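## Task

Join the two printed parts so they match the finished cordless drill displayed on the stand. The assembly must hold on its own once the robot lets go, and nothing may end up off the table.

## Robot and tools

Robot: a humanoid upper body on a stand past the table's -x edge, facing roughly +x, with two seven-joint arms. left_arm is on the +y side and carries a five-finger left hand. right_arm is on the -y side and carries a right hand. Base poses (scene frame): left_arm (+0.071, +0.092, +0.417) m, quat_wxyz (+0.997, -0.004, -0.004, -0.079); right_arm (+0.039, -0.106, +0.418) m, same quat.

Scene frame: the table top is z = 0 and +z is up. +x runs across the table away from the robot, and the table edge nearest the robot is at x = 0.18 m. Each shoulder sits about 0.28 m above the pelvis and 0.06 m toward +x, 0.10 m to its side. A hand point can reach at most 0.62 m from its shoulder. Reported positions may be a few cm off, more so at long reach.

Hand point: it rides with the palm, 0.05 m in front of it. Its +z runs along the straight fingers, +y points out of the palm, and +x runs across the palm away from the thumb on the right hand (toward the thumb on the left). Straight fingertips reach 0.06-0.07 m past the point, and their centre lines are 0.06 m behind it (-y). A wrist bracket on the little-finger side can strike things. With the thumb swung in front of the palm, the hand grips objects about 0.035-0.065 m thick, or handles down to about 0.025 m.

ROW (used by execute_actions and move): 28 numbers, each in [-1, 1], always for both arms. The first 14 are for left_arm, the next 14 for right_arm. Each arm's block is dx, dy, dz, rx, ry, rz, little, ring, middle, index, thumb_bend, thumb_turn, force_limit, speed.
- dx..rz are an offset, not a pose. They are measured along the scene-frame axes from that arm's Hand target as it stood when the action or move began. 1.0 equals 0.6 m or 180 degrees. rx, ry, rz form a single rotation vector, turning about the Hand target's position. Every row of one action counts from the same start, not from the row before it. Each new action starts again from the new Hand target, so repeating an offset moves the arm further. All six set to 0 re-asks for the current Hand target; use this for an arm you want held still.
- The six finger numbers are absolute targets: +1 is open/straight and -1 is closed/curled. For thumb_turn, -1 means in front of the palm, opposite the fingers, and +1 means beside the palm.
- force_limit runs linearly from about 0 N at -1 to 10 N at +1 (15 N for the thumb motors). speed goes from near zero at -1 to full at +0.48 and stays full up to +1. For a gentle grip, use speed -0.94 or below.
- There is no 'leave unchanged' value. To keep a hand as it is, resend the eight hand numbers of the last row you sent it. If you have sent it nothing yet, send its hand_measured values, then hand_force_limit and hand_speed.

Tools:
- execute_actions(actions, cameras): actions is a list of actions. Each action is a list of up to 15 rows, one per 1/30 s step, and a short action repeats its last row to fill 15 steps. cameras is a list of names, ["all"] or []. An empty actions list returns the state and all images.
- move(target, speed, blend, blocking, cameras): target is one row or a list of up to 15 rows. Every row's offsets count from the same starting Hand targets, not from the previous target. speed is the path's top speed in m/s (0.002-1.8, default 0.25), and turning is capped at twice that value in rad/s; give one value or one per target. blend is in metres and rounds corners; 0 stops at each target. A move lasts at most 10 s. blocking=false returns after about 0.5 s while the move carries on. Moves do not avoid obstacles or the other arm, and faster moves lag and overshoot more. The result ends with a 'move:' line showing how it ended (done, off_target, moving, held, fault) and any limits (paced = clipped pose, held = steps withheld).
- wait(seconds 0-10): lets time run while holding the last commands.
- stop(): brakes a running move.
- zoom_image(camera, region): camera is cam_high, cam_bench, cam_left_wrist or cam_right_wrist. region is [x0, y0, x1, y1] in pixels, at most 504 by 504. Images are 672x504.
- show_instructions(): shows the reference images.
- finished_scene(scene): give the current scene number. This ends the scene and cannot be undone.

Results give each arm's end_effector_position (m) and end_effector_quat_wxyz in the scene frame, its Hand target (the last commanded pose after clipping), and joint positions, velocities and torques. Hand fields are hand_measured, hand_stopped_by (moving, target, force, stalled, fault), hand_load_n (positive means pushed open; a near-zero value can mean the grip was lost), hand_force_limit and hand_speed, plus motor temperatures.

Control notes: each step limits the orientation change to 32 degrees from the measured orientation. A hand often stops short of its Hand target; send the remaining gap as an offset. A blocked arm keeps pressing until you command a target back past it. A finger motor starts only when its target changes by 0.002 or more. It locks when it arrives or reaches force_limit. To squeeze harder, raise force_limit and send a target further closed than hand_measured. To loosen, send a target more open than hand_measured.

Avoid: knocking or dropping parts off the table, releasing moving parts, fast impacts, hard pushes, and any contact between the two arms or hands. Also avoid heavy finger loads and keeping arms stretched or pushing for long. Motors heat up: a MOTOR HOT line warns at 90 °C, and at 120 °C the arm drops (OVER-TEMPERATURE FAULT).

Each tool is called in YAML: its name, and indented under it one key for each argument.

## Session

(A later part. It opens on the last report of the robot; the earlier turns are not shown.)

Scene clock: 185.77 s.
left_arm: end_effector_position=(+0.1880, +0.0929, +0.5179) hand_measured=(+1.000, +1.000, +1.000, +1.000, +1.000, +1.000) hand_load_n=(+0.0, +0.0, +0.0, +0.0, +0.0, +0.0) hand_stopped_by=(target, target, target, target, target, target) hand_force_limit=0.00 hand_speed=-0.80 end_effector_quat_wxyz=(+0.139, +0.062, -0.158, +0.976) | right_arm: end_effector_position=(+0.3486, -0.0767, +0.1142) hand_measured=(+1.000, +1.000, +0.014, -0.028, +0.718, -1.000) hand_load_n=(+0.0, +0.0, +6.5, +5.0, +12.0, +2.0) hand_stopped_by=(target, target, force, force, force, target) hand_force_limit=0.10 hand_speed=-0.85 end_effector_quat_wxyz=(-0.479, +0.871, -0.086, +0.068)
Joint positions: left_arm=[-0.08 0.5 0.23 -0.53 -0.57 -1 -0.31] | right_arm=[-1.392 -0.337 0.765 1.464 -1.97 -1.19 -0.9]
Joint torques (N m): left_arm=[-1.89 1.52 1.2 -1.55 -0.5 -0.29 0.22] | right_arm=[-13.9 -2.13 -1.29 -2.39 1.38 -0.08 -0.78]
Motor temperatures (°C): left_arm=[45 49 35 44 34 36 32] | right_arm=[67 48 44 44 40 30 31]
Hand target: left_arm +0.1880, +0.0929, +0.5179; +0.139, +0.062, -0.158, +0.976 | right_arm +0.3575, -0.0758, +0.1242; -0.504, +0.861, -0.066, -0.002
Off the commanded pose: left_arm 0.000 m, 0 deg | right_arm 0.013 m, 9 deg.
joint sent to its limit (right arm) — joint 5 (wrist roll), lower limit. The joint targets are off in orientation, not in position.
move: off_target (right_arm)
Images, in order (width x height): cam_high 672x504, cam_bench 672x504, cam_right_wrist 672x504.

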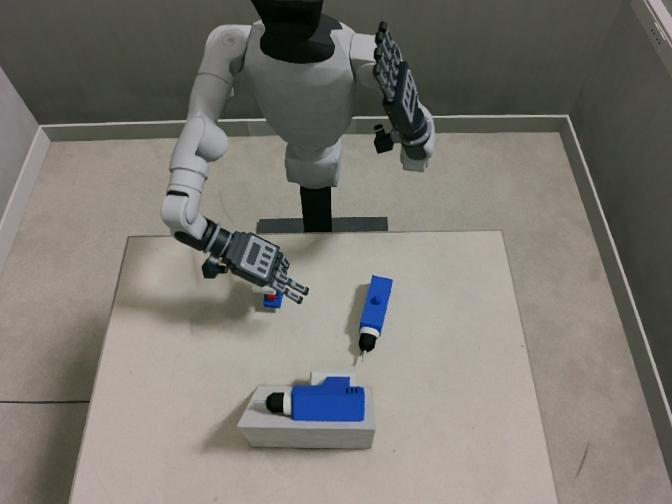

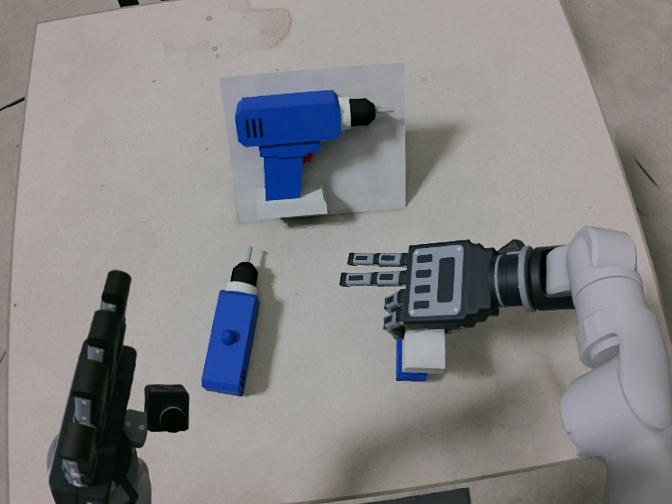

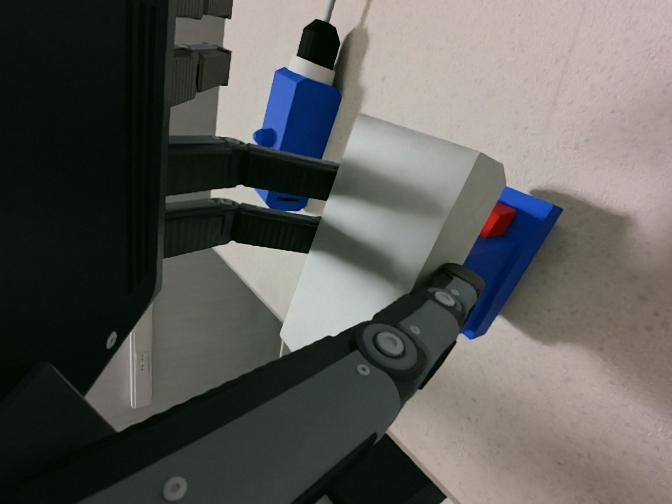

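move:
  target:
    - [0,0,0,0,0,0,1,1,1,1,1,1,0,-0.8,-0.01,0.08,0.14,-0.0315,-0.0528,-0.0697,1,1,-0.5,-0.5,0,-1,0.1,-0.85]
    - [0,0,0,0,0,0,1,1,1,1,1,1,0,-0.8,0.0,0.3,0.14,-0.0315,-0.0528,-0.0697,1,1,-0.5,-0.5,0,-1,0.1,-0.85]
  speed: 0.12
  cameras: ["all"]

Scene clock: 211.70 s.
left_arm: end_effector_position=(+0.1880, +0.0929, +0.5179) hand_measured=(+1.000, +1.000, +1.000, +1.000, +1.000, +1.000) hand_load_n=(+0.0, +0.0, -0.5, +0.0, +0.0, +0.0) hand_stopped_by=(target, target, target, target, target, target) hand_force_limit=0.00 hand_speed=-0.80 end_effector_quat_wxyz=(+0.139, +0.062, -0.158, +0.976) | right_arm: end_effector_position=(+0.3554, +0.0992, +0.1996) hand_measured=(+1.000, +1.000, +0.014, -0.028, +0.718, -1.000) hand_load_n=(+0.0, +0.0, +7.0, +5.0, +12.0, +2.0) hand_stopped_by=(target, target, force, force, force, target) hand_force_limit=0.10 hand_speed=-0.85 end_effector_quat_wxyz=(-0.519, +0.828, -0.213, +0.007)
Joint positions: left_arm=[-0.08 0.5 0.23 -0.53 -0.57 -1 -0.31] | right_arm=[-1.788 0.011 -0.325 1.932 -1.971 -0.964 -0.035]
Joint torques (N m): left_arm=[-1.89 1.52 1.2 -1.55 -0.5 -0.29 0.22] | right_arm=[-14.2 -1.39 -2.4 -1.75 1.57 -0.25 -0.71]
Motor temperatures (°C): left_arm=[45 49 35 44 34 36 32] | right_arm=[83 49 44 44 40 30 31]
Hand target: left_arm +0.1880, +0.0929, +0.5179; +0.139, +0.062, -0.158, +0.976 | right_arm +0.3575, +0.1042, +0.2082; -0.462, +0.870, -0.118, +0.128
Off the commanded pose: left_arm 0.000 m, 0 deg | right_arm 0.010 m, 19 deg.
joint sent to its limit (right arm) — joint 2 (shoulder roll), upper limit; joint 5 (wrist roll), lower limit. The joint targets are off in orientation, not in position.
move: off_target (right_arm)

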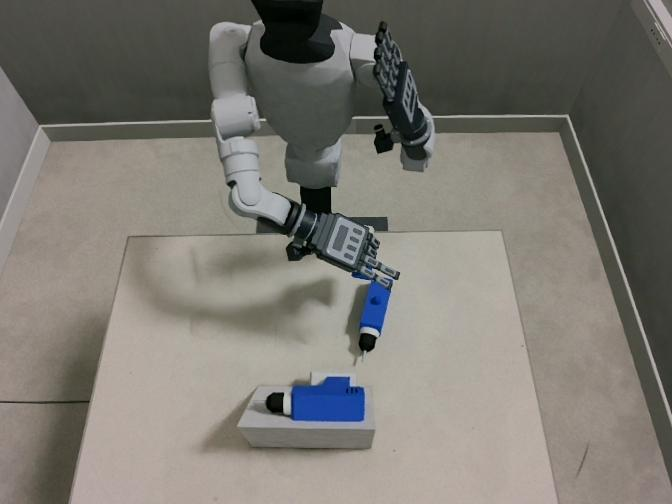

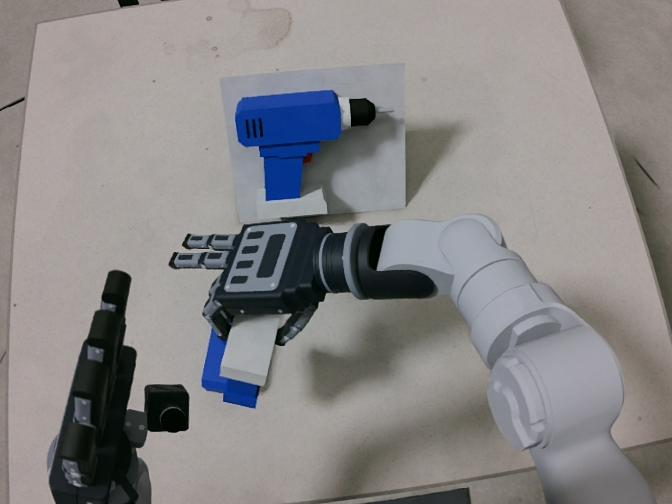

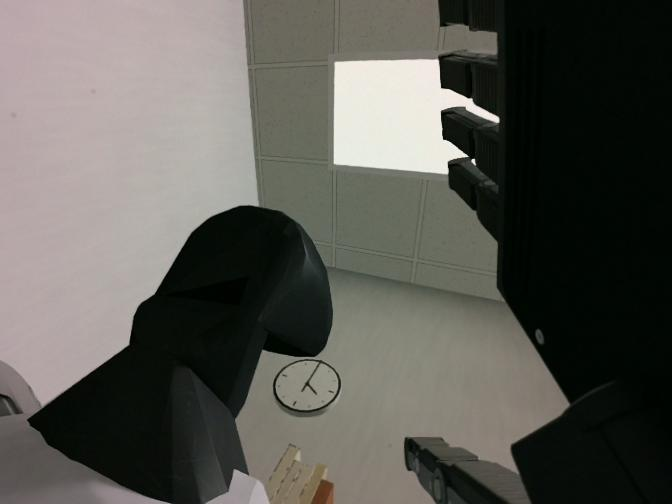

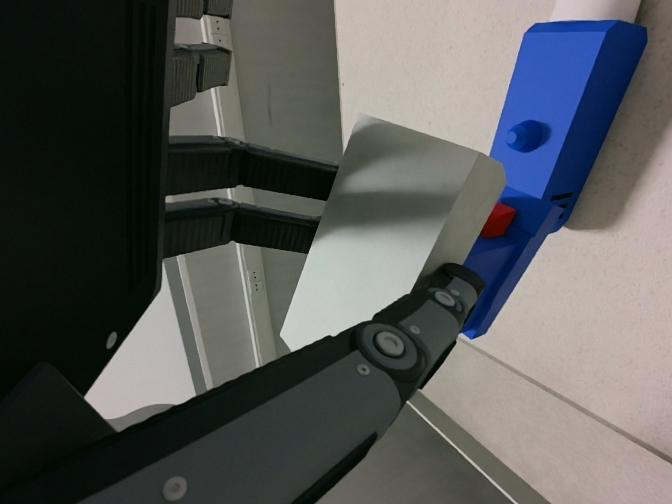

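move:
  target:
    - [0,0,0,0,0,0,1,1,1,1,1,1,0,-0.8,-0.05,-0.25,0.1,0,0,-0.1,1,1,-0.5,-0.5,0,-1,0.1,-0.85]
    - [0,0,0,0,0,0,1,1,1,1,1,1,0,-0.8,-0.2,-0.5,0.2,0,0,-0.33,1,1,-0.5,-0.5,0,-1,0.1,-0.85]
  speed: 0.2
  cameras: ["cam_high","cam_right_wrist"]

Scene clock: 252.03 s.
left_arm: end_effector_position=(+0.1880, +0.0929, +0.5179) hand_measured=(+1.000, +1.000, +1.000, +1.000, +1.000, +1.000) hand_load_n=(+0.0, +0.0, +0.0, +0.0, +0.0, +0.0) hand_stopped_by=(target, target, target, target, target, target) hand_force_limit=0.00 hand_speed=-0.80 end_effector_quat_wxyz=(+0.139, +0.062, -0.158, +0.976) | right_arm: end_effector_position=(+0.2835, -0.2073, +0.3089) hand_measured=(+1.000, +1.000, +0.014, -0.028, +0.718, -1.000) hand_load_n=(+0.0, +0.0, +6.5, +5.0, +12.0, +2.0) hand_stopped_by=(target, target, force, force, force, target) hand_force_limit=0.10 hand_speed=-0.85 end_effector_quat_wxyz=(-0.418, +0.809, -0.409, -0.057)
Joint positions: left_arm=[-0.08 0.5 0.23 -0.53 -0.57 -1 -0.31] | right_arm=[-1.713 -1.096 -1.068 2.074 -1.498 -1.273 1.616]
Joint torques (N m): left_arm=[-1.89 1.51 1.19 -1.55 -0.5 -0.29 0.22] | right_arm=[-7.93 -2.14 -2.41 -0.72 1.62 0.06 -0.44]
Motor temperatures (°C): left_arm=[45 49 35 44 34 36 32] | right_arm=[82 49 44 44 41 30 31]
Hand target: left_arm +0.1880, +0.0929, +0.5179; +0.139, +0.062, -0.158, +0.976 | right_arm +0.2375, -0.1958, +0.3282; -0.376, +0.756, -0.498, +0.198
Off the commanded pose: left_arm 0.000 m, 0 deg | right_arm 0.051 m, 51 deg; orientation clipped.
joint sent to its limit (right arm) — joint 4 (elbow), upper limit; joint 7 (wrist yaw), upper limit. The joint targets are off in position and orientation.
move: off_target (right_arm); limits=paced
Images, in order (width x height): cam_high 672x504, cam_right_wrist 672x504.

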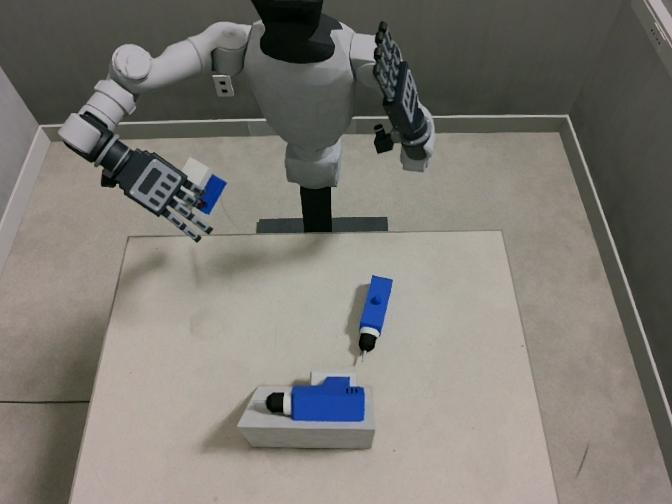

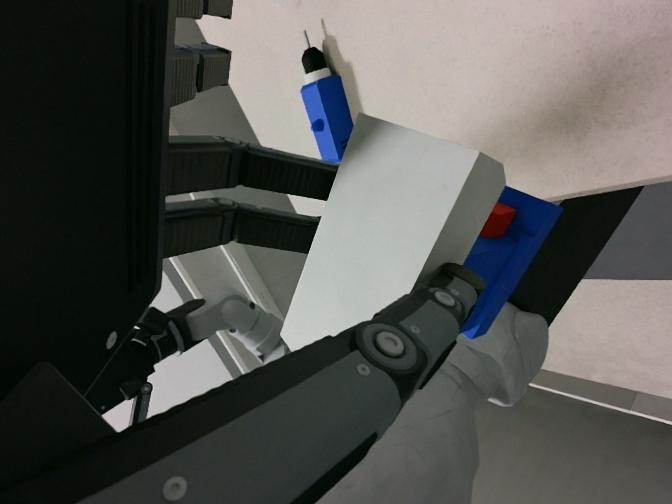

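move:
  target: [0,0,0,0,0,0,1,1,1,1,1,1,0,-0.8,0.054,-0.09,0.053,0.051,-0.217,-0.074,1,1,-0.5,-0.5,0,-1,0.1,-0.85]
  speed: 0.2
  cameras: ["cam_high"]

Scene clock: 267.03 s.
left_arm: end_effector_position=(+0.1880, +0.0929, +0.5179) hand_measured=(+1.000, +1.000, +1.000, +1.000, +1.000, +1.000) hand_load_n=(+0.0, +0.0, +0.0, +0.0, -0.5, +0.0) hand_stopped_by=(target, target, target, target, target, target) hand_force_limit=0.00 hand_speed=-0.80 end_effector_quat_wxyz=(+0.139, +0.062, -0.158, +0.976) | right_arm: end_effector_position=(+0.2854, -0.2605, +0.3577) hand_measured=(+1.000, +1.000, +0.014, -0.028, +0.718, -1.000) hand_load_n=(+0.0, +0.0, +6.5, +4.5, +12.5, +2.0) hand_stopped_by=(target, target, force, force, force, target) hand_force_limit=0.10 hand_speed=-0.85 end_effector_quat_wxyz=(+0.665, -0.627, +0.365, -0.176)
Joint positions: left_arm=[-0.08 0.5 0.23 -0.53 -0.57 -1 -0.31] | right_arm=[-0.971 -1.304 -2.29 2.074 -1.511 -1.502 1.616]
Joint torques (N m): left_arm=[-1.88 1.51 1.2 -1.56 -0.51 -0.29 0.22] | right_arm=[-5.26 -3.8 -3.03 0.88 1.74 -0.11 -0.61]
Motor temperatures (°C): left_arm=[45 49 35 44 34 36 32] | right_arm=[68 49 44 43 41 30 31]
Hand target: left_arm +0.1880, +0.0929, +0.5179; +0.139, +0.062, -0.158, +0.976 | right_arm +0.2699, -0.2498, +0.3600; +0.565, -0.562, +0.436, -0.418
Off the commanded pose: left_arm 0.000 m, 0 deg | right_arm 0.019 m, 35 deg; orientation clipped.
joint sent to its limit (right arm) — joint 4 (elbow), upper limit; joint 7 (wrist yaw), upper limit. The joint targets are off in position and orientation.
move: off_target (right_arm); limits=paced
Images, in order (width x height): cam_high 672x504.

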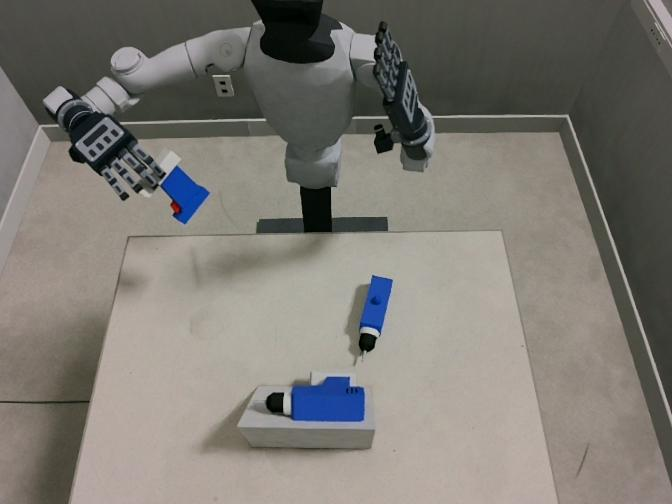

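move:
  target: [0,0,0,0,0,0,1,1,1,1,1,1,0,-0.8,0.1,-0.1,0.1,0,0,0,1,1,-0.5,-0.5,0,-1,0.1,-0.85]
  speed: 0.2

move:
  target: [0,0,0,0,0,0,1,1,1,1,1,1,0,-0.8,-0.05,0.05,0,0,0,0,1,1,-0.5,-0.5,0,-1,0.1,-0.85]
  speed: 0.2
  cameras: ["cam_high"]

Scene clock: 275.17 s.
left_arm: end_effector_position=(+0.1880, +0.0929, +0.5179) hand_measured=(+1.000, +1.000, +1.000, +1.000, +1.000, +1.000) hand_load_n=(+0.0, +0.0, +0.0, +0.0, +0.0, +0.0) hand_stopped_by=(target, target, target, target, target, target) hand_force_limit=0.00 hand_speed=-0.80 end_effector_quat_wxyz=(+0.139, +0.062, -0.158, +0.976) | right_arm: end_effector_position=(+0.3299, -0.3115, +0.4122) hand_measured=(+1.000, +1.000, +0.014, -0.028, +0.718, -1.000) hand_load_n=(+0.0, +0.0, +6.5, +4.5, +12.0, +2.0) hand_stopped_by=(target, target, force, force, force, target) hand_force_limit=0.10 hand_speed=-0.85 end_effector_quat_wxyz=(+0.599, -0.593, +0.418, -0.340)
Joint positions: left_arm=[-0.08 0.5 0.23 -0.53 -0.57 -1 -0.31] | right_arm=[-1.53 -1.562 -1.276 1.969 -1.971 -1.493 0.546]
Joint torques (N m): left_arm=[-1.88 1.51 1.2 -1.56 -0.5 -0.29 0.22] | right_arm=[-7.83 -3.03 -2.19 -0.87 1.88 -0.17 -0.96]
Motor temperatures (°C): left_arm=[45 49 35 44 34 36 32] | right_arm=[64 51 45 43 40 30 31]
Hand target: left_arm +0.1880, +0.0929, +0.5179; +0.139, +0.062, -0.158, +0.976 | right_arm +0.3299, -0.3098, +0.4200; +0.565, -0.562, +0.436, -0.418
Off the commanded pose: left_arm 0.000 m, 0 deg | right_arm 0.008 m, 11 deg.
joint sent to its limit (right arm) — joint 5 (wrist roll), lower limit. The joint targets are off in orientation, not in position.
move: off_target (right_arm)

Scene clock: 277.13 s.
left_arm: end_effector_position=(+0.1880, +0.0929, +0.5179) hand_measured=(+1.000, +1.000, +1.000, +1.000, +1.000, +1.000) hand_load_n=(+0.0, +0.0, +0.0, +0.0, +0.0, +0.0) hand_stopped_by=(target, target, target, target, target, target) hand_force_limit=0.00 hand_speed=-0.80 end_effector_quat_wxyz=(+0.139, +0.062, -0.158, +0.976) | right_arm: end_effector_position=(+0.3012, -0.2804, +0.4175) hand_measured=(+1.000, +1.000, +0.014, -0.028, +0.718, -1.000) hand_load_n=(+0.0, +0.0, +6.5, +4.5, +12.0, +2.0) hand_stopped_by=(target, target, force, force, force, target) hand_force_limit=0.10 hand_speed=-0.85 end_effector_quat_wxyz=(+0.623, -0.634, +0.350, -0.295)
Joint positions: left_arm=[-0.08 0.5 0.23 -0.53 -0.57 -1 -0.31] | right_arm=[-1.408 -1.578 -1.574 2.076 -1.754 -1.586 0.953]
Joint torques (N m): left_arm=[-1.89 1.51 1.2 -1.55 -0.51 -0.29 0.22] | right_arm=[-4.75 -3.39 -3.37 -0.21 1.78 -0.03 -0.96]
Motor temperatures (°C): left_arm=[45 49 35 44 34 36 32] | right_arm=[64 51 45 43 41 30 31]
Hand target: left_arm +0.1880, +0.0929, +0.5179; +0.139, +0.062, -0.158, +0.976 | right_arm +0.2999, -0.2798, +0.4200; +0.565, -0.562, +0.436, -0.418
Off the commanded pose: left_arm 0.000 m, 0 deg | right_arm 0.003 m, 20 deg.
joint sent to its limit (right arm) — joint 2 (shoulder roll), lower limit; joint 4 (elbow), upper limit; joint 6 (wrist pitch), lower limit. The joint targets are off in orientation, not in position.
move: off_target (right_arm)
Images, in order (width x height): cam_high 672x504.

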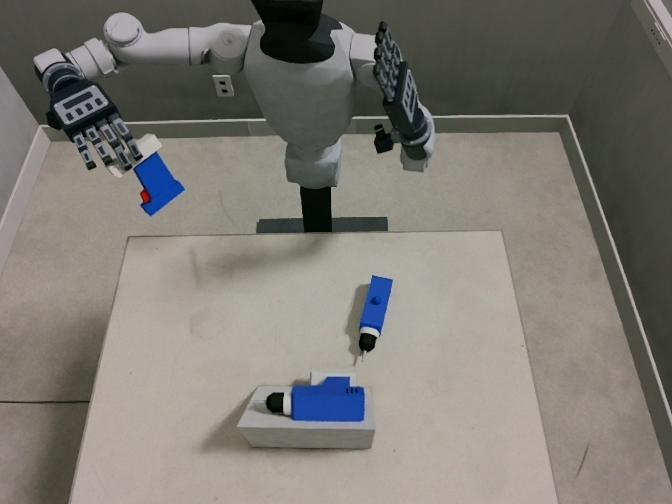

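move:
  target: [0,0,0,0,0,0,1,1,1,1,1,1,0,-0.8,-0.13,0.13,0.1,0.353,-0.232,0.299,1,1,-0.5,-0.5,0,-1,0.1,-0.85]
  speed: 0.3
  cameras: ["cam_high"]

Scene clock: 286.70 s.
left_arm: end_effector_position=(+0.1880, +0.0929, +0.5179) hand_measured=(+1.000, +1.000, +1.000, +1.000, +1.000, +1.000) hand_load_n=(+0.0, +0.0, +0.0, +0.0, +0.0, +0.0) hand_stopped_by=(target, target, target, target, target, target) hand_force_limit=0.00 hand_speed=-0.80 end_effector_quat_wxyz=(+0.139, +0.062, -0.158, +0.976) | right_arm: end_effector_position=(+0.3020, -0.2249, +0.4859) hand_measured=(+1.000, +1.000, +0.014, -0.028, +0.718, -1.000) hand_load_n=(+0.0, +0.0, +6.5, +4.0, +12.5, +1.5) hand_stopped_by=(target, target, force, force, force, target) hand_force_limit=0.10 hand_speed=-0.85 end_effector_quat_wxyz=(+0.932, -0.304, +0.197, +0.004)
Joint positions: left_arm=[-0.08 0.5 0.23 -0.53 -0.57 -1 -0.31] | right_arm=[-1.138 -0.894 -2.59 2.076 -1.171 -1.173 1.616]
Joint torques (N m): left_arm=[-1.88 1.51 1.2 -1.55 -0.51 -0.29 0.22] | right_arm=[-11.11 -2.86 -2.48 1.9 1.52 -0.14 -0.43]
Motor temperatures (°C): left_arm=[45 50 35 44 34 36 32] | right_arm=[62 52 45 43 41 30 31]
Hand target: left_arm +0.1880, +0.0929, +0.5179; +0.139, +0.062, -0.158, +0.976 | right_arm +0.2219, -0.2018, +0.4800; +0.984, -0.153, +0.087, -0.017
Off the commanded pose: left_arm 0.000 m, 0 deg | right_arm 0.084 m, 22 deg.
joint sent to its limit (right arm) — joint 3 (shoulder yaw), lower limit; joint 4 (elbow), upper limit; joint 7 (wrist yaw), upper limit. The joint targets are off in position and orientation.
move: off_target (right_arm)
Images, in order (width x height): cam_high 672x504.

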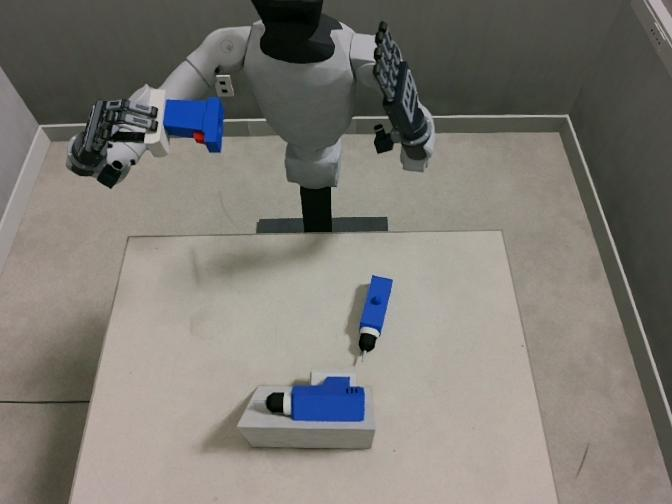

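move:
  target: [0,0,0,0,0,0,1,1,1,1,1,1,0,-0.8,0.4,-0.1,0.05,0,0,0,1,1,-0.5,-0.5,0,-1,0.1,-0.85]
  speed: 0.3

move:
  target: [0,0,0,0,0,0,1,1,1,1,1,1,0,-0.8,-0.3,0.05,-0.15,0,0,0,1,1,-0.5,-0.5,0,-1,0.1,-0.85]
  speed: 0.3
  cameras: ["cam_high"]

Scene clock: 294.73 s.
left_arm: end_effector_position=(+0.1880, +0.0929, +0.5179) hand_measured=(+1.000, +1.000, +1.000, +1.000, +1.000, +1.000) hand_load_n=(+0.0, +0.0, +0.0, +0.0, +0.0, +0.0) hand_stopped_by=(target, target, target, target, target, target) hand_force_limit=0.00 hand_speed=-0.80 end_effector_quat_wxyz=(+0.139, +0.062, -0.158, +0.976) | right_arm: end_effector_position=(+0.4629, -0.2574, +0.5131) hand_measured=(+1.000, +1.000, +0.014, -0.028, +0.718, -1.000) hand_load_n=(+0.0, +0.0, +6.5, +4.5, +12.0, +1.0) hand_stopped_by=(target, target, force, force, force, target) hand_force_limit=0.10 hand_speed=-0.85 end_effector_quat_wxyz=(+0.922, -0.035, +0.375, -0.088)
Joint positions: left_arm=[-0.08 0.5 0.23 -0.53 -0.57 -1 -0.31] | right_arm=[-1.494 -0.472 -2.279 1.398 -1.452 -1.068 0.762]
Joint torques (N m): left_arm=[-1.89 1.52 1.19 -1.56 -0.5 -0.29 0.22] | right_arm=[-9.77 -3.33 0.37 1.97 1.12 -0.86 -0.4]
Motor temperatures (°C): left_arm=[45 50 35 44 34 36 32] | right_arm=[69 52 45 44 41 30 31]
Hand target: left_arm +0.1880, +0.0929, +0.5179; +0.139, +0.062, -0.158, +0.976 | right_arm +0.4619, -0.2618, +0.5100; +0.982, -0.136, +0.130, -0.028
Off the commanded pose: left_arm 0.000 m, 0 deg | right_arm 0.005 m, 37 deg; orientation clipped.
move: off_target (right_arm); limits=paced

Scene clock: 296.83 s.
left_arm: end_effector_position=(+0.1880, +0.0929, +0.5179) hand_measured=(+1.000, +1.000, +1.000, +1.000, +1.000, +1.000) hand_load_n=(+0.0, +0.0, +0.0, +0.0, +0.0, +0.0) hand_stopped_by=(target, target, target, target, target, target) hand_force_limit=0.00 hand_speed=-0.80 end_effector_quat_wxyz=(+0.139, +0.062, -0.158, +0.976) | right_arm: end_effector_position=(+0.3062, -0.2368, +0.4193) hand_measured=(+1.000, +1.000, +0.014, -0.028, +0.718, -1.000) hand_load_n=(+0.0, +0.0, +6.5, +4.5, +12.5, +1.5) hand_stopped_by=(target, target, force, force, force, target) hand_force_limit=0.10 hand_speed=-0.85 end_effector_quat_wxyz=(+0.925, -0.245, +0.291, +0.005)
Joint positions: left_arm=[-0.08 0.5 0.23 -0.53 -0.57 -1 -0.31] | right_arm=[-0.898 -0.803 -2.596 2.073 -1.116 -1.244 1.616]
Joint torques (N m): left_arm=[-1.89 1.51 1.2 -1.56 -0.5 -0.29 0.22] | right_arm=[-6.6 -5.07 -1.89 2.12 1.14 0 -0.37]
Motor temperatures (°C): left_arm=[45 50 35 44 34 36 32] | right_arm=[68 52 44 44 40 30 31]
Hand target: left_arm +0.1880, +0.0929, +0.5179; +0.139, +0.062, -0.158, +0.976 | right_arm +0.2819, -0.2318, +0.4200; +0.982, -0.136, +0.130, -0.028
Off the commanded pose: left_arm 0.000 m, 0 deg | right_arm 0.025 m, 24 deg.
joint sent to its limit (right arm) — joint 3 (shoulder yaw), lower limit; joint 4 (elbow), upper limit; joint 7 (wrist yaw), upper limit. The joint targets are off in position and orientation.
move: off_target (right_arm)
Images, in order (width x height): cam_high 672x504.

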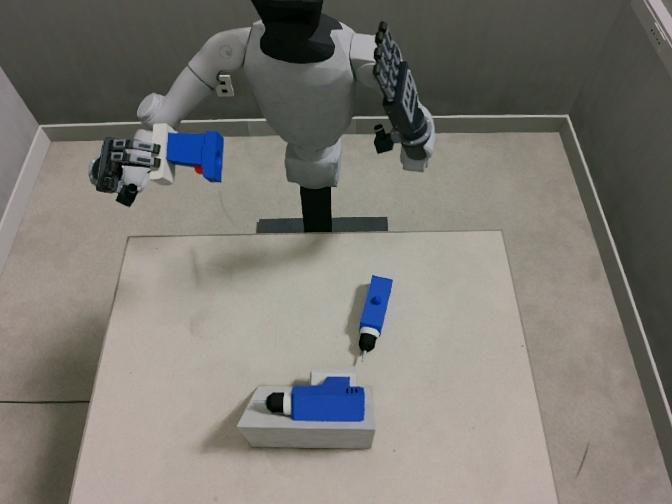

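move:
  target:
    - [0,0,0,0,0,0,1,1,1,1,1,1,0,-0.8,0.3,0.05,0.02,0,0,0,1,1,-0.5,-0.5,0,-1,0.1,-0.85]
    - [0,0,0,0,0,0,1,1,1,1,1,1,0,-0.8,0.3,0.1,-0.1,-0.395,0.137,-0.171,1,1,-0.5,-0.5,0,-1,0.1,-0.85]
  speed: 0.3
  cameras: ["cam_high"]

Scene clock: 317.33 s.
left_arm: end_effector_position=(+0.1880, +0.0929, +0.5179) hand_measured=(+1.000, +1.000, +1.000, +1.000, +1.000, +1.000) hand_load_n=(+0.0, +0.0, +0.0, +0.0, +0.0, +0.0) hand_stopped_by=(target, target, target, target, target, target) hand_force_limit=0.00 hand_speed=-0.80 end_effector_quat_wxyz=(+0.139, +0.062, -0.158, +0.976) | right_arm: end_effector_position=(+0.4576, -0.1761, +0.3416) hand_measured=(+1.000, +1.000, +0.014, -0.028, +0.718, -1.000) hand_load_n=(+0.0, +0.0, +6.5, +4.5, +12.0, +2.0) hand_stopped_by=(target, target, force, force, force, target) hand_force_limit=0.10 hand_speed=-0.85 end_effector_quat_wxyz=(+0.622, -0.647, +0.326, -0.297)
Joint positions: left_arm=[-0.08 0.5 0.23 -0.53 -0.57 -1 -0.31] | right_arm=[-1.474 -0.521 -1.455 1.052 -1.968 -1.532 0.685]
Joint torques (N m): left_arm=[-1.89 1.52 1.2 -1.55 -0.51 -0.29 0.22] | right_arm=[-14.32 -2.06 -0.54 -1.77 2.55 -0.03 -0.81]
Motor temperatures (°C): left_arm=[45 50 35 44 34 36 32] | right_arm=[67 54 44 44 40 30 31]
Hand target: left_arm +0.1880, +0.0929, +0.5179; +0.139, +0.062, -0.158, +0.976 | right_arm +0.4619, -0.1718, +0.3600; +0.635, -0.636, +0.310, -0.310
Off the commanded pose: left_arm 0.000 m, 0 deg | right_arm 0.019 m, 3 deg.
move: off_target (right_arm); limits=paced
Images, in order (width x height): cam_high 672x504.

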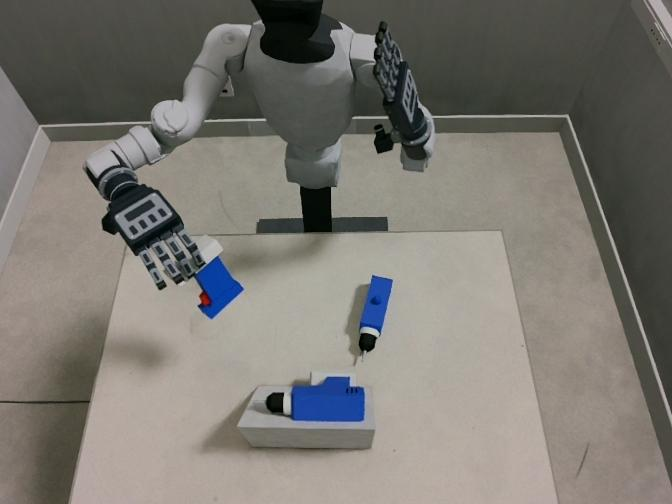

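move:
  target:
    - [0,0,0,0,0,0,1,1,1,1,1,1,0,-0.8,0.22,-0.22,-0.17,0,0,-0.1,1,1,-0.5,-0.5,0,-1,0.1,-0.85]
    - [0,0,0,0,0,0,1,1,1,1,1,1,0,-0.8,-0.15,-0.05,-0.2,0,0,0,1,1,-0.5,-0.5,0,-1,0.1,-0.85]
  speed: 0.3
  cameras: ["cam_high"]

Scene clock: 328.83 s.
left_arm: end_effector_position=(+0.1880, +0.0929, +0.5179) hand_measured=(+1.000, +1.000, +1.000, +1.000, +1.000, +1.000) hand_load_n=(+0.0, +0.0, +0.0, +0.0, +0.0, +0.0) hand_stopped_by=(target, target, target, target, target, target) hand_force_limit=0.00 hand_speed=-0.80 end_effector_quat_wxyz=(+0.139, +0.062, -0.158, +0.976) | right_arm: end_effector_position=(+0.3715, -0.2024, +0.2362) hand_measured=(+1.000, +1.000, +0.014, -0.028, +0.718, -1.000) hand_load_n=(+0.0, +0.0, +7.0, +4.5, +12.0, +2.0) hand_stopped_by=(target, target, force, force, force, target) hand_force_limit=0.10 hand_speed=-0.85 end_effector_quat_wxyz=(+0.629, -0.645, +0.309, -0.304)
Joint positions: left_arm=[-0.08 0.5 0.23 -0.53 -0.57 -1 -0.31] | right_arm=[-0.754 -0.591 -0.798 0.77 -1.356 -1.584 0.207]
Joint torques (N m): left_arm=[-1.89 1.51 1.2 -1.55 -0.5 -0.29 0.22] | right_arm=[-6.7 -3.19 -1.96 -3.4 2.59 0.18 -0.83]
Motor temperatures (°C): left_arm=[45 50 35 44 34 36 32] | right_arm=[74 52 44 44 41 30 31]
Hand target: left_arm +0.1880, +0.0929, +0.5179; +0.139, +0.062, -0.158, +0.976 | right_arm +0.3719, -0.2018, +0.2400; +0.635, -0.636, +0.310, -0.310
Off the commanded pose: left_arm 0.000 m, 0 deg | right_arm 0.004 m, 1 deg.
move: off_target (right_arm); limits=paced
Images, in order (width x height): cam_high 672x504.

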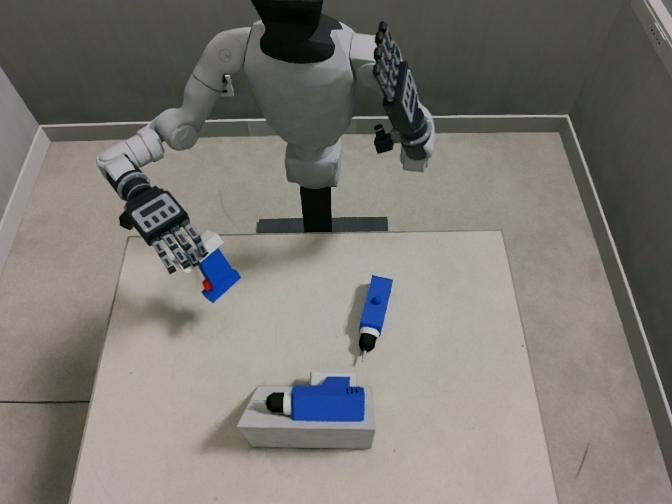

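move:
  target:
    - [0,0,0,0,0,0,1,1,1,1,1,1,0,-0.8,-0.08,0.11,-0.06,0,0,0,1,1,-0.5,-0.5,0,-1,0.1,-0.85]
    - [0,0,0,0,0,0,1,1,1,1,1,1,0,-0.8,-0.08,0.35,-0.03,0,0,0,1,1,-0.5,-0.5,0,-1,0.1,-0.85]
  speed: 0.2
  cameras: ["cam_high"]

move:
  target: [0,0,0,0,0,0,1,1,1,1,1,1,0,-0.8,0.03,0.13,0,0,0,0.11,1,1,-0.5,-0.5,0,-1,0.1,-0.85]
  speed: 0.2
  cameras: ["cam_high"]

Scene clock: 339.20 s.
left_arm: end_effector_position=(+0.1880, +0.0929, +0.5179) hand_measured=(+1.000, +1.000, +1.000, +1.000, +1.000, +1.000) hand_load_n=(+0.0, +0.0, +0.0, +0.0, +0.0, +0.0) hand_stopped_by=(target, target, target, target, target, target) hand_force_limit=0.00 hand_speed=-0.80 end_effector_quat_wxyz=(+0.139, +0.062, -0.158, +0.976) | right_arm: end_effector_position=(+0.3214, -0.1079, +0.2005) hand_measured=(+1.000, +1.000, +0.014, -0.028, +0.718, -1.000) hand_load_n=(+0.0, +0.0, +7.0, +4.5, +12.0, +2.0) hand_stopped_by=(target, target, force, force, force, target) hand_force_limit=0.10 hand_speed=-0.85 end_effector_quat_wxyz=(+0.625, -0.647, +0.312, -0.305)
Joint positions: left_arm=[-0.08 0.5 0.23 -0.53 -0.57 -1 -0.31] | right_arm=[-0.324 -0.085 -0.666 0 -1.003 -1.377 0.587]
Joint torques (N m): left_arm=[-1.88 1.51 1.2 -1.55 -0.51 -0.29 0.22] | right_arm=[-6.38 -0.85 -0.45 -1.85 1.98 0.04 -0.95]
Motor temperatures (°C): left_arm=[45 50 35 44 34 36 32] | right_arm=[68 52 44 45 41 30 32]
Hand target: left_arm +0.1880, +0.0929, +0.5179; +0.139, +0.062, -0.158, +0.976 | right_arm +0.3239, -0.1053, +0.2049; +0.633, -0.641, +0.309, -0.306 (not the last commanded pose)
Off the commanded pose: left_arm 0.000 m, 0 deg | right_arm 0.118 m, 2 deg.
move: held (right_arm; a check stopped the path); path passed 1 of 2 targets; limits=held
pose unreachable (right arm): on one or more control steps of this call, first in action 0 (counted from 0), this arm could not follow its commanded pose, so it was not sent that pose on those steps. It may still have moved: this result reports where it is.
cause: moving toward the commanded pose would bring a part of the arm (just beyond joint 3 (shoulder yaw)) too close to the robot's own body.
Images, in order (width x height): cam_high 672x504.

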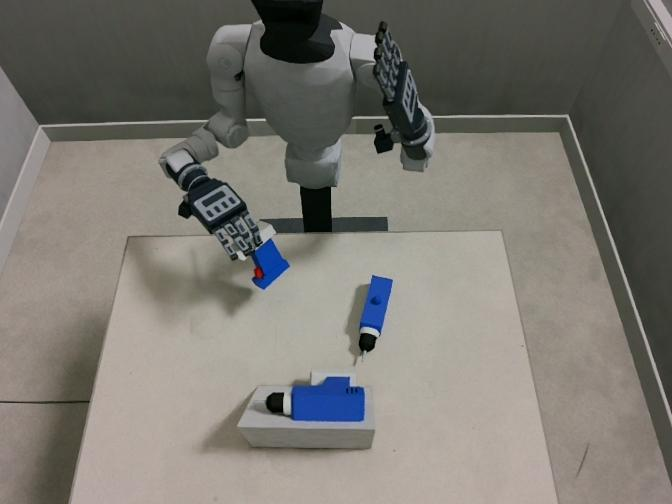

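Scene clock: 340.70 s.
left_arm: end_effector_position=(+0.1880, +0.0929, +0.5179) hand_measured=(+1.000, +1.000, +1.000, +1.000, +1.000, +1.000) hand_load_n=(+0.0, +0.0, +0.0, +0.0, +0.0, +0.0) hand_stopped_by=(target, target, target, target, target, target) hand_force_limit=0.00 hand_speed=-0.80 end_effector_quat_wxyz=(+0.139, +0.062, -0.158, +0.976) | right_arm: end_effector_position=(+0.3384, -0.0291, +0.1988) hand_measured=(+1.000, +1.000, +0.014, -0.028, +0.718, -1.000) hand_load_n=(+0.0, +0.0, +6.5, +4.5, +12.0, +2.0) hand_stopped_by=(target, target, force, force, force, target) hand_force_limit=0.10 hand_speed=-0.85 end_effector_quat_wxyz=(+0.671, -0.688, +0.201, -0.190)
Joint positions: left_arm=[-0.08 0.5 0.23 -0.53 -0.57 -1 -0.31] | right_arm=[-0.634 -0.085 -0.505 0.353 -1.294 -1.495 0.394]
Joint torques (N m): left_arm=[-1.88 1.51 1.19 -1.56 -0.5 -0.29 0.22] | right_arm=[-9.82 -0.79 -0.56 -1.74 1.74 0.01 -0.97]
Motor temperatures (°C): left_arm=[45 50 35 44 34 36 32] | right_arm=[68 52 44 45 41 30 32]
Hand target: left_arm +0.1880, +0.0929, +0.5179; +0.139, +0.062, -0.158, +0.976 | right_arm +0.3419, -0.0273, +0.2049; +0.676, -0.684, +0.194, -0.193
Off the commanded pose: left_arm 0.000 m, 0 deg | right_arm 0.007 m, 1 deg.
move: off_target (right_arm)
Images, in order (width x height): cam_high 672x504.

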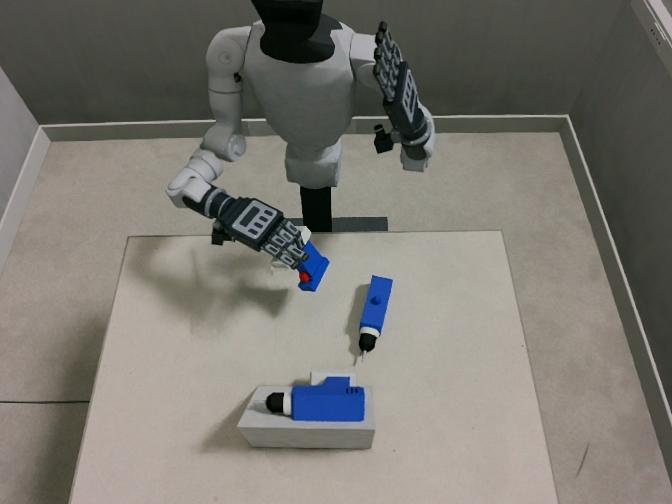

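move:
  target:
    - [0,0,0,0,0,0,1,1,1,1,1,1,0,-0.8,0.02,0.1,0.03,0,0,0,1,1,-0.5,-0.5,0,-1,0.1,-0.85]
    - [0,0,0,0,0,0,1,1,1,1,1,1,0,-0.8,0.03,0.2,0.03,-0.177,0.0457,0.059,1,1,-0.5,-0.5,0,-1,0.1,-0.85]
  speed: 0.15
  cameras: ["cam_high","cam_bench","cam_right_wrist"]

Scene clock: 349.83 s.
left_arm: end_effector_position=(+0.1880, +0.0929, +0.5179) hand_measured=(+1.000, +1.000, +1.000, +1.000, +1.000, +1.000) hand_load_n=(+0.0, +0.0, +0.0, +0.0, +0.0, +0.0) hand_stopped_by=(target, target, target, target, target, target) hand_force_limit=0.00 hand_speed=-0.80 end_effector_quat_wxyz=(+0.139, +0.062, -0.158, +0.976) | right_arm: end_effector_position=(+0.3396, -0.0273, +0.1941) hand_measured=(+1.000, +1.000, +0.014, -0.028, +0.718, -1.000) hand_load_n=(+0.0, +0.0, +6.5, +4.5, +12.0, +2.0) hand_stopped_by=(target, target, force, force, force, target) hand_force_limit=0.10 hand_speed=-0.85 end_effector_quat_wxyz=(+0.659, -0.699, +0.206, -0.189)
Joint positions: left_arm=[-0.08 0.5 0.23 -0.53 -0.57 -1 -0.31] | right_arm=[-0.635 -0.069 -0.497 0.337 -1.292 -1.476 0.44]
Joint torques (N m): left_arm=[-1.88 1.51 1.19 -1.55 -0.51 -0.29 0.22] | right_arm=[-7.52 -0.33 -0.59 -1.68 1.82 0.02 -0.95]
Motor temperatures (°C): left_arm=[45 50 35 44 34 36 32] | right_arm=[71 51 44 45 41 30 32]
Hand target: left_arm +0.1880, +0.0929, +0.5179; +0.139, +0.062, -0.158, +0.976 | right_arm +0.3392, -0.0252, +0.1949; +0.664, -0.694, +0.207, -0.186 (not the last commanded pose)
Off the commanded pose: left_arm 0.000 m, 0 deg | right_arm 0.125 m, 32 deg.
move: held (right_arm; a check stopped the path); path passed 0 of 2 targets; limits=held
pose unreachable (right arm): on one or more control steps of this call, first in action 0 (counted from 0), this arm could not follow its commanded pose, so it was not sent that pose on those steps. It may still have moved: this result reports where it is.
cause: moving toward the commanded pose would bring a part of the arm (just beyond joint 3 (shoulder yaw)) too close to the robot's own body.
Images, in order (width x height): cam_high 672x504, cam_bench 672x504, cam_right_wrist 672x504.

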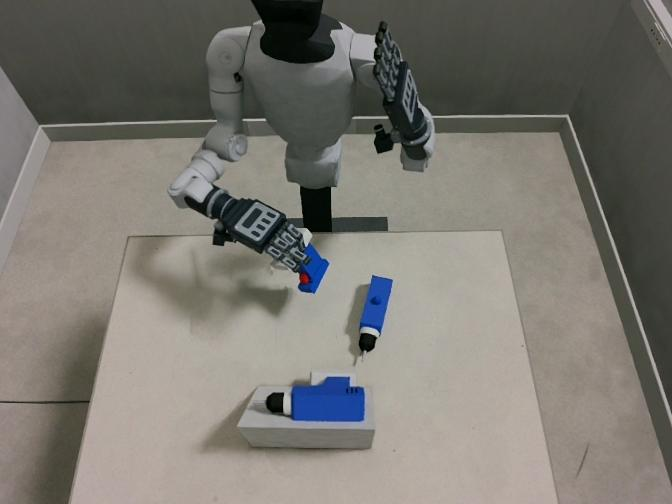

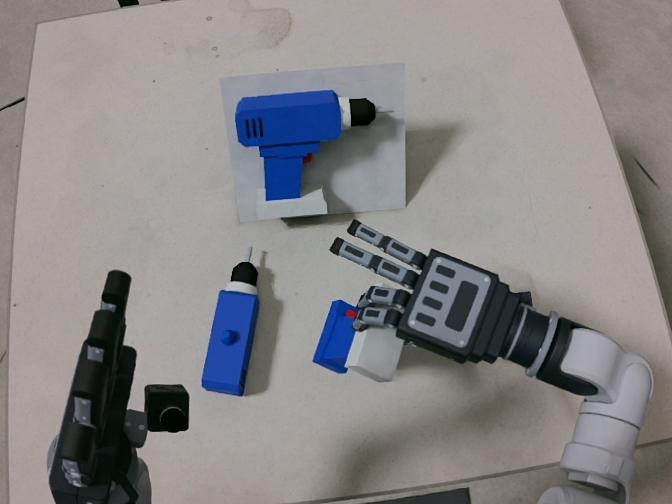

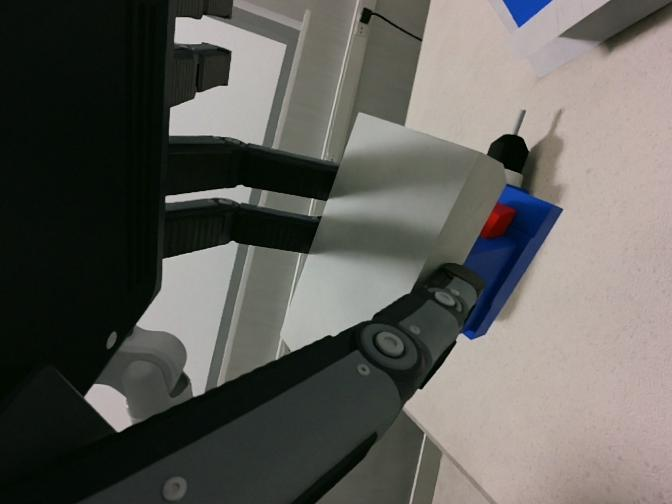

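move:
  target: [0,0,0,0,0,0,1,1,1,1,1,1,0,-0.8,0.03,-0.02,0.03,-0.17,0.047,0.062,1,1,-0.5,-0.5,0,-1,0.1,-0.85]
  speed: 0.15

move:
  target: [0,0,0,0,0,0,1,1,1,1,1,1,0,-0.8,0.01,0.2,-0.02,0,0,0,1,1,-0.5,-0.5,0,-1,0.1,-0.85]
  speed: 0.15
  cameras: ["cam_high","cam_bench","cam_right_wrist"]

Scene clock: 361.13 s.
left_arm: end_effector_position=(+0.1880, +0.0929, +0.5179) hand_measured=(+1.000, +1.000, +1.000, +1.000, +1.000, +1.000) hand_load_n=(+0.0, +0.0, +0.0, +0.5, +0.0, +0.0) hand_stopped_by=(target, target, target, target, target, target) hand_force_limit=0.00 hand_speed=-0.80 end_effector_quat_wxyz=(+0.139, +0.062, -0.158, +0.976) | right_arm: end_effector_position=(+0.3531, -0.0395, +0.2045) hand_measured=(+1.000, +1.000, +0.014, -0.028, +0.718, -1.000) hand_load_n=(+0.0, +0.0, +7.0, +5.0, +12.0, +2.0) hand_stopped_by=(target, target, force, force, force, target) hand_force_limit=0.10 hand_speed=-0.85 end_effector_quat_wxyz=(-0.449, +0.876, -0.138, +0.112)
Joint positions: left_arm=[-0.08 0.5 0.23 -0.53 -0.57 -1 -0.31] | right_arm=[-1.039 -0.207 -0.1 0.493 -0.78 -1.214 1.291]
Joint torques (N m): left_arm=[-1.88 1.52 1.2 -1.55 -0.5 -0.29 0.22] | right_arm=[-12.57 -1.14 -1.7 -2.01 2.12 0.02 -0.64]
Motor temperatures (°C): left_arm=[45 50 35 44 34 36 32] | right_arm=[69 49 44 44 41 30 32]
Hand target: left_arm +0.1880, +0.0929, +0.5179; +0.139, +0.062, -0.158, +0.976 | right_arm +0.3572, -0.0372, +0.2129; -0.455, +0.873, -0.131, +0.118
Off the commanded pose: left_arm 0.000 m, 0 deg | right_arm 0.010 m, 1 deg.
move: off_target (right_arm)

Scene clock: 362.57 s.
left_arm: end_effector_position=(+0.1880, +0.0929, +0.5179) hand_measured=(+1.000, +1.000, +1.000, +1.000, +1.000, +1.000) hand_load_n=(+0.0, +0.0, +0.0, +0.0, +0.0, +0.0) hand_stopped_by=(target, target, target, target, target, target) hand_force_limit=0.00 hand_speed=-0.80 end_effector_quat_wxyz=(+0.139, +0.062, -0.158, +0.976) | right_arm: end_effector_position=(+0.3586, +0.0802, +0.1936) hand_measured=(+1.000, +1.000, +0.014, -0.028, +0.718, -1.000) hand_load_n=(+0.0, +0.0, +6.5, +5.0, +12.0, +2.0) hand_stopped_by=(target, target, force, force, force, target) hand_force_limit=0.10 hand_speed=-0.85 end_effector_quat_wxyz=(-0.453, +0.874, -0.139, +0.110)
Joint positions: left_arm=[-0.08 0.5 0.23 -0.53 -0.57 -1 -0.31] | right_arm=[-1.14 0.014 0.284 0.537 -1.089 -0.795 0.907]
Joint torques (N m): left_arm=[-1.88 1.52 1.2 -1.55 -0.51 -0.29 0.22] | right_arm=[-12.9 0.46 -1.69 -2.26 1.59 0.23 -0.78]
Motor temperatures (°C): left_arm=[45 50 35 44 34 36 32] | right_arm=[69 49 44 44 41 30 32]
Hand target: left_arm +0.1880, +0.0929, +0.5179; +0.139, +0.062, -0.158, +0.976 | right_arm +0.3632, +0.0828, +0.2009; -0.455, +0.873, -0.131, +0.118
Off the commanded pose: left_arm 0.000 m, 0 deg | right_arm 0.009 m, 1 deg.
joint sent to its limit (right arm) — joint 2 (shoulder roll), upper limit. The joint targets still meet the commanded pose.
move: off_target (right_arm)
Images, in order (width x height): cam_high 672x504, cam_bench 672x504, cam_right_wrist 672x504.

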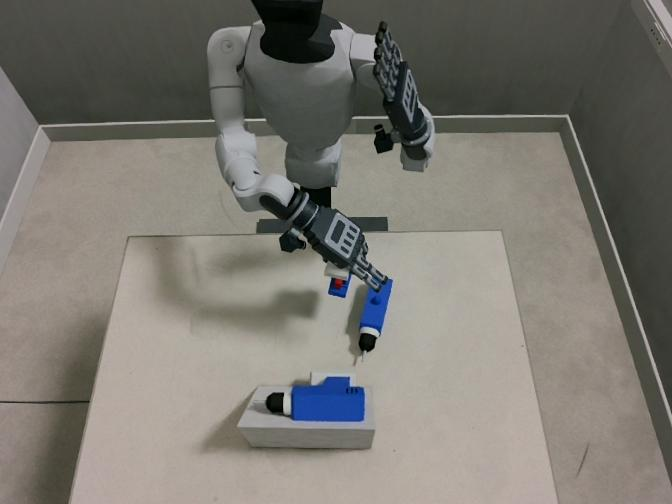

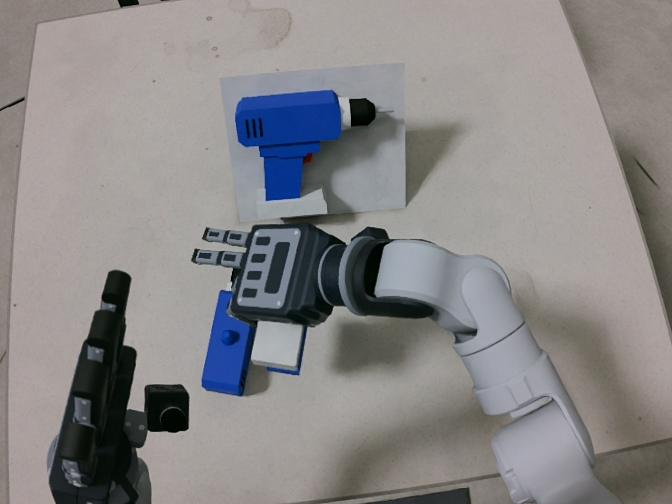

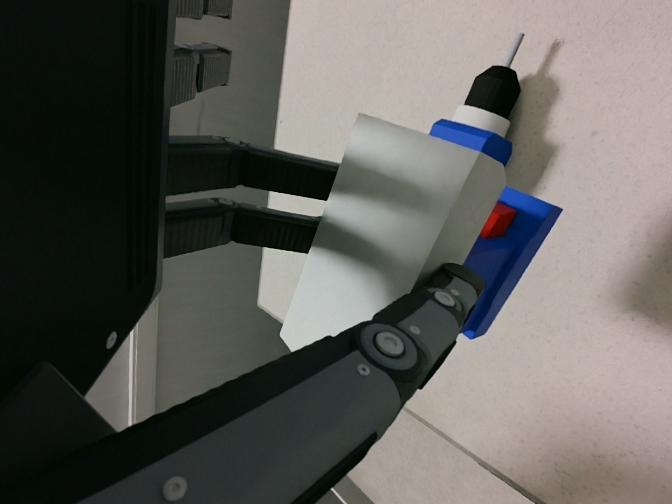

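zoom_image:
  camera: "cam_bench"
  region: [190, 270, 330, 410]

zoom_image:
  camera: "cam_high"
  region: [310, 250, 410, 360]

zoom_image:
  camera: "cam_right_wrist"
  region: [320, 20, 600, 360]

Scaled by 3.600 from the camera's 672x504 image, which has a finer 960x720 frame.

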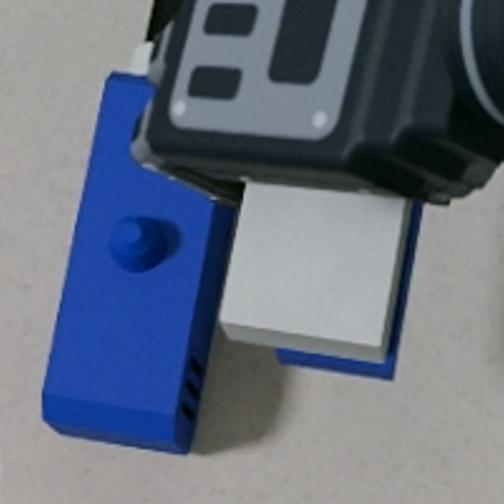

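Scaled by 4.582 from the camera's 672x504 image, which has a finer 960x720 frame.

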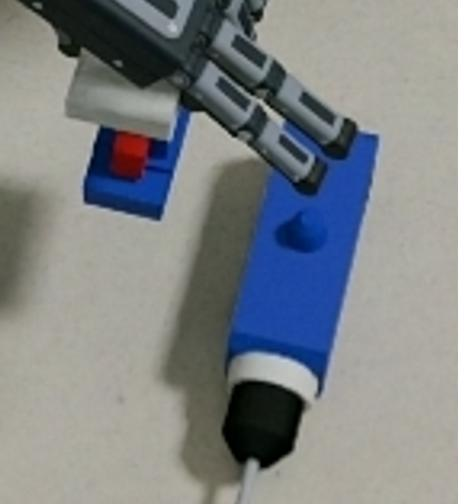

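Scaled by 1.482 from the camera's 672x504 image, which has a finer 960x720 frame.

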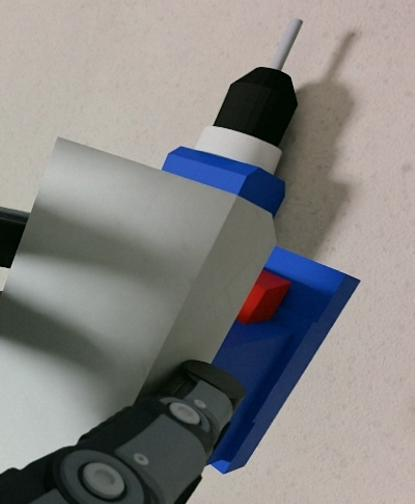

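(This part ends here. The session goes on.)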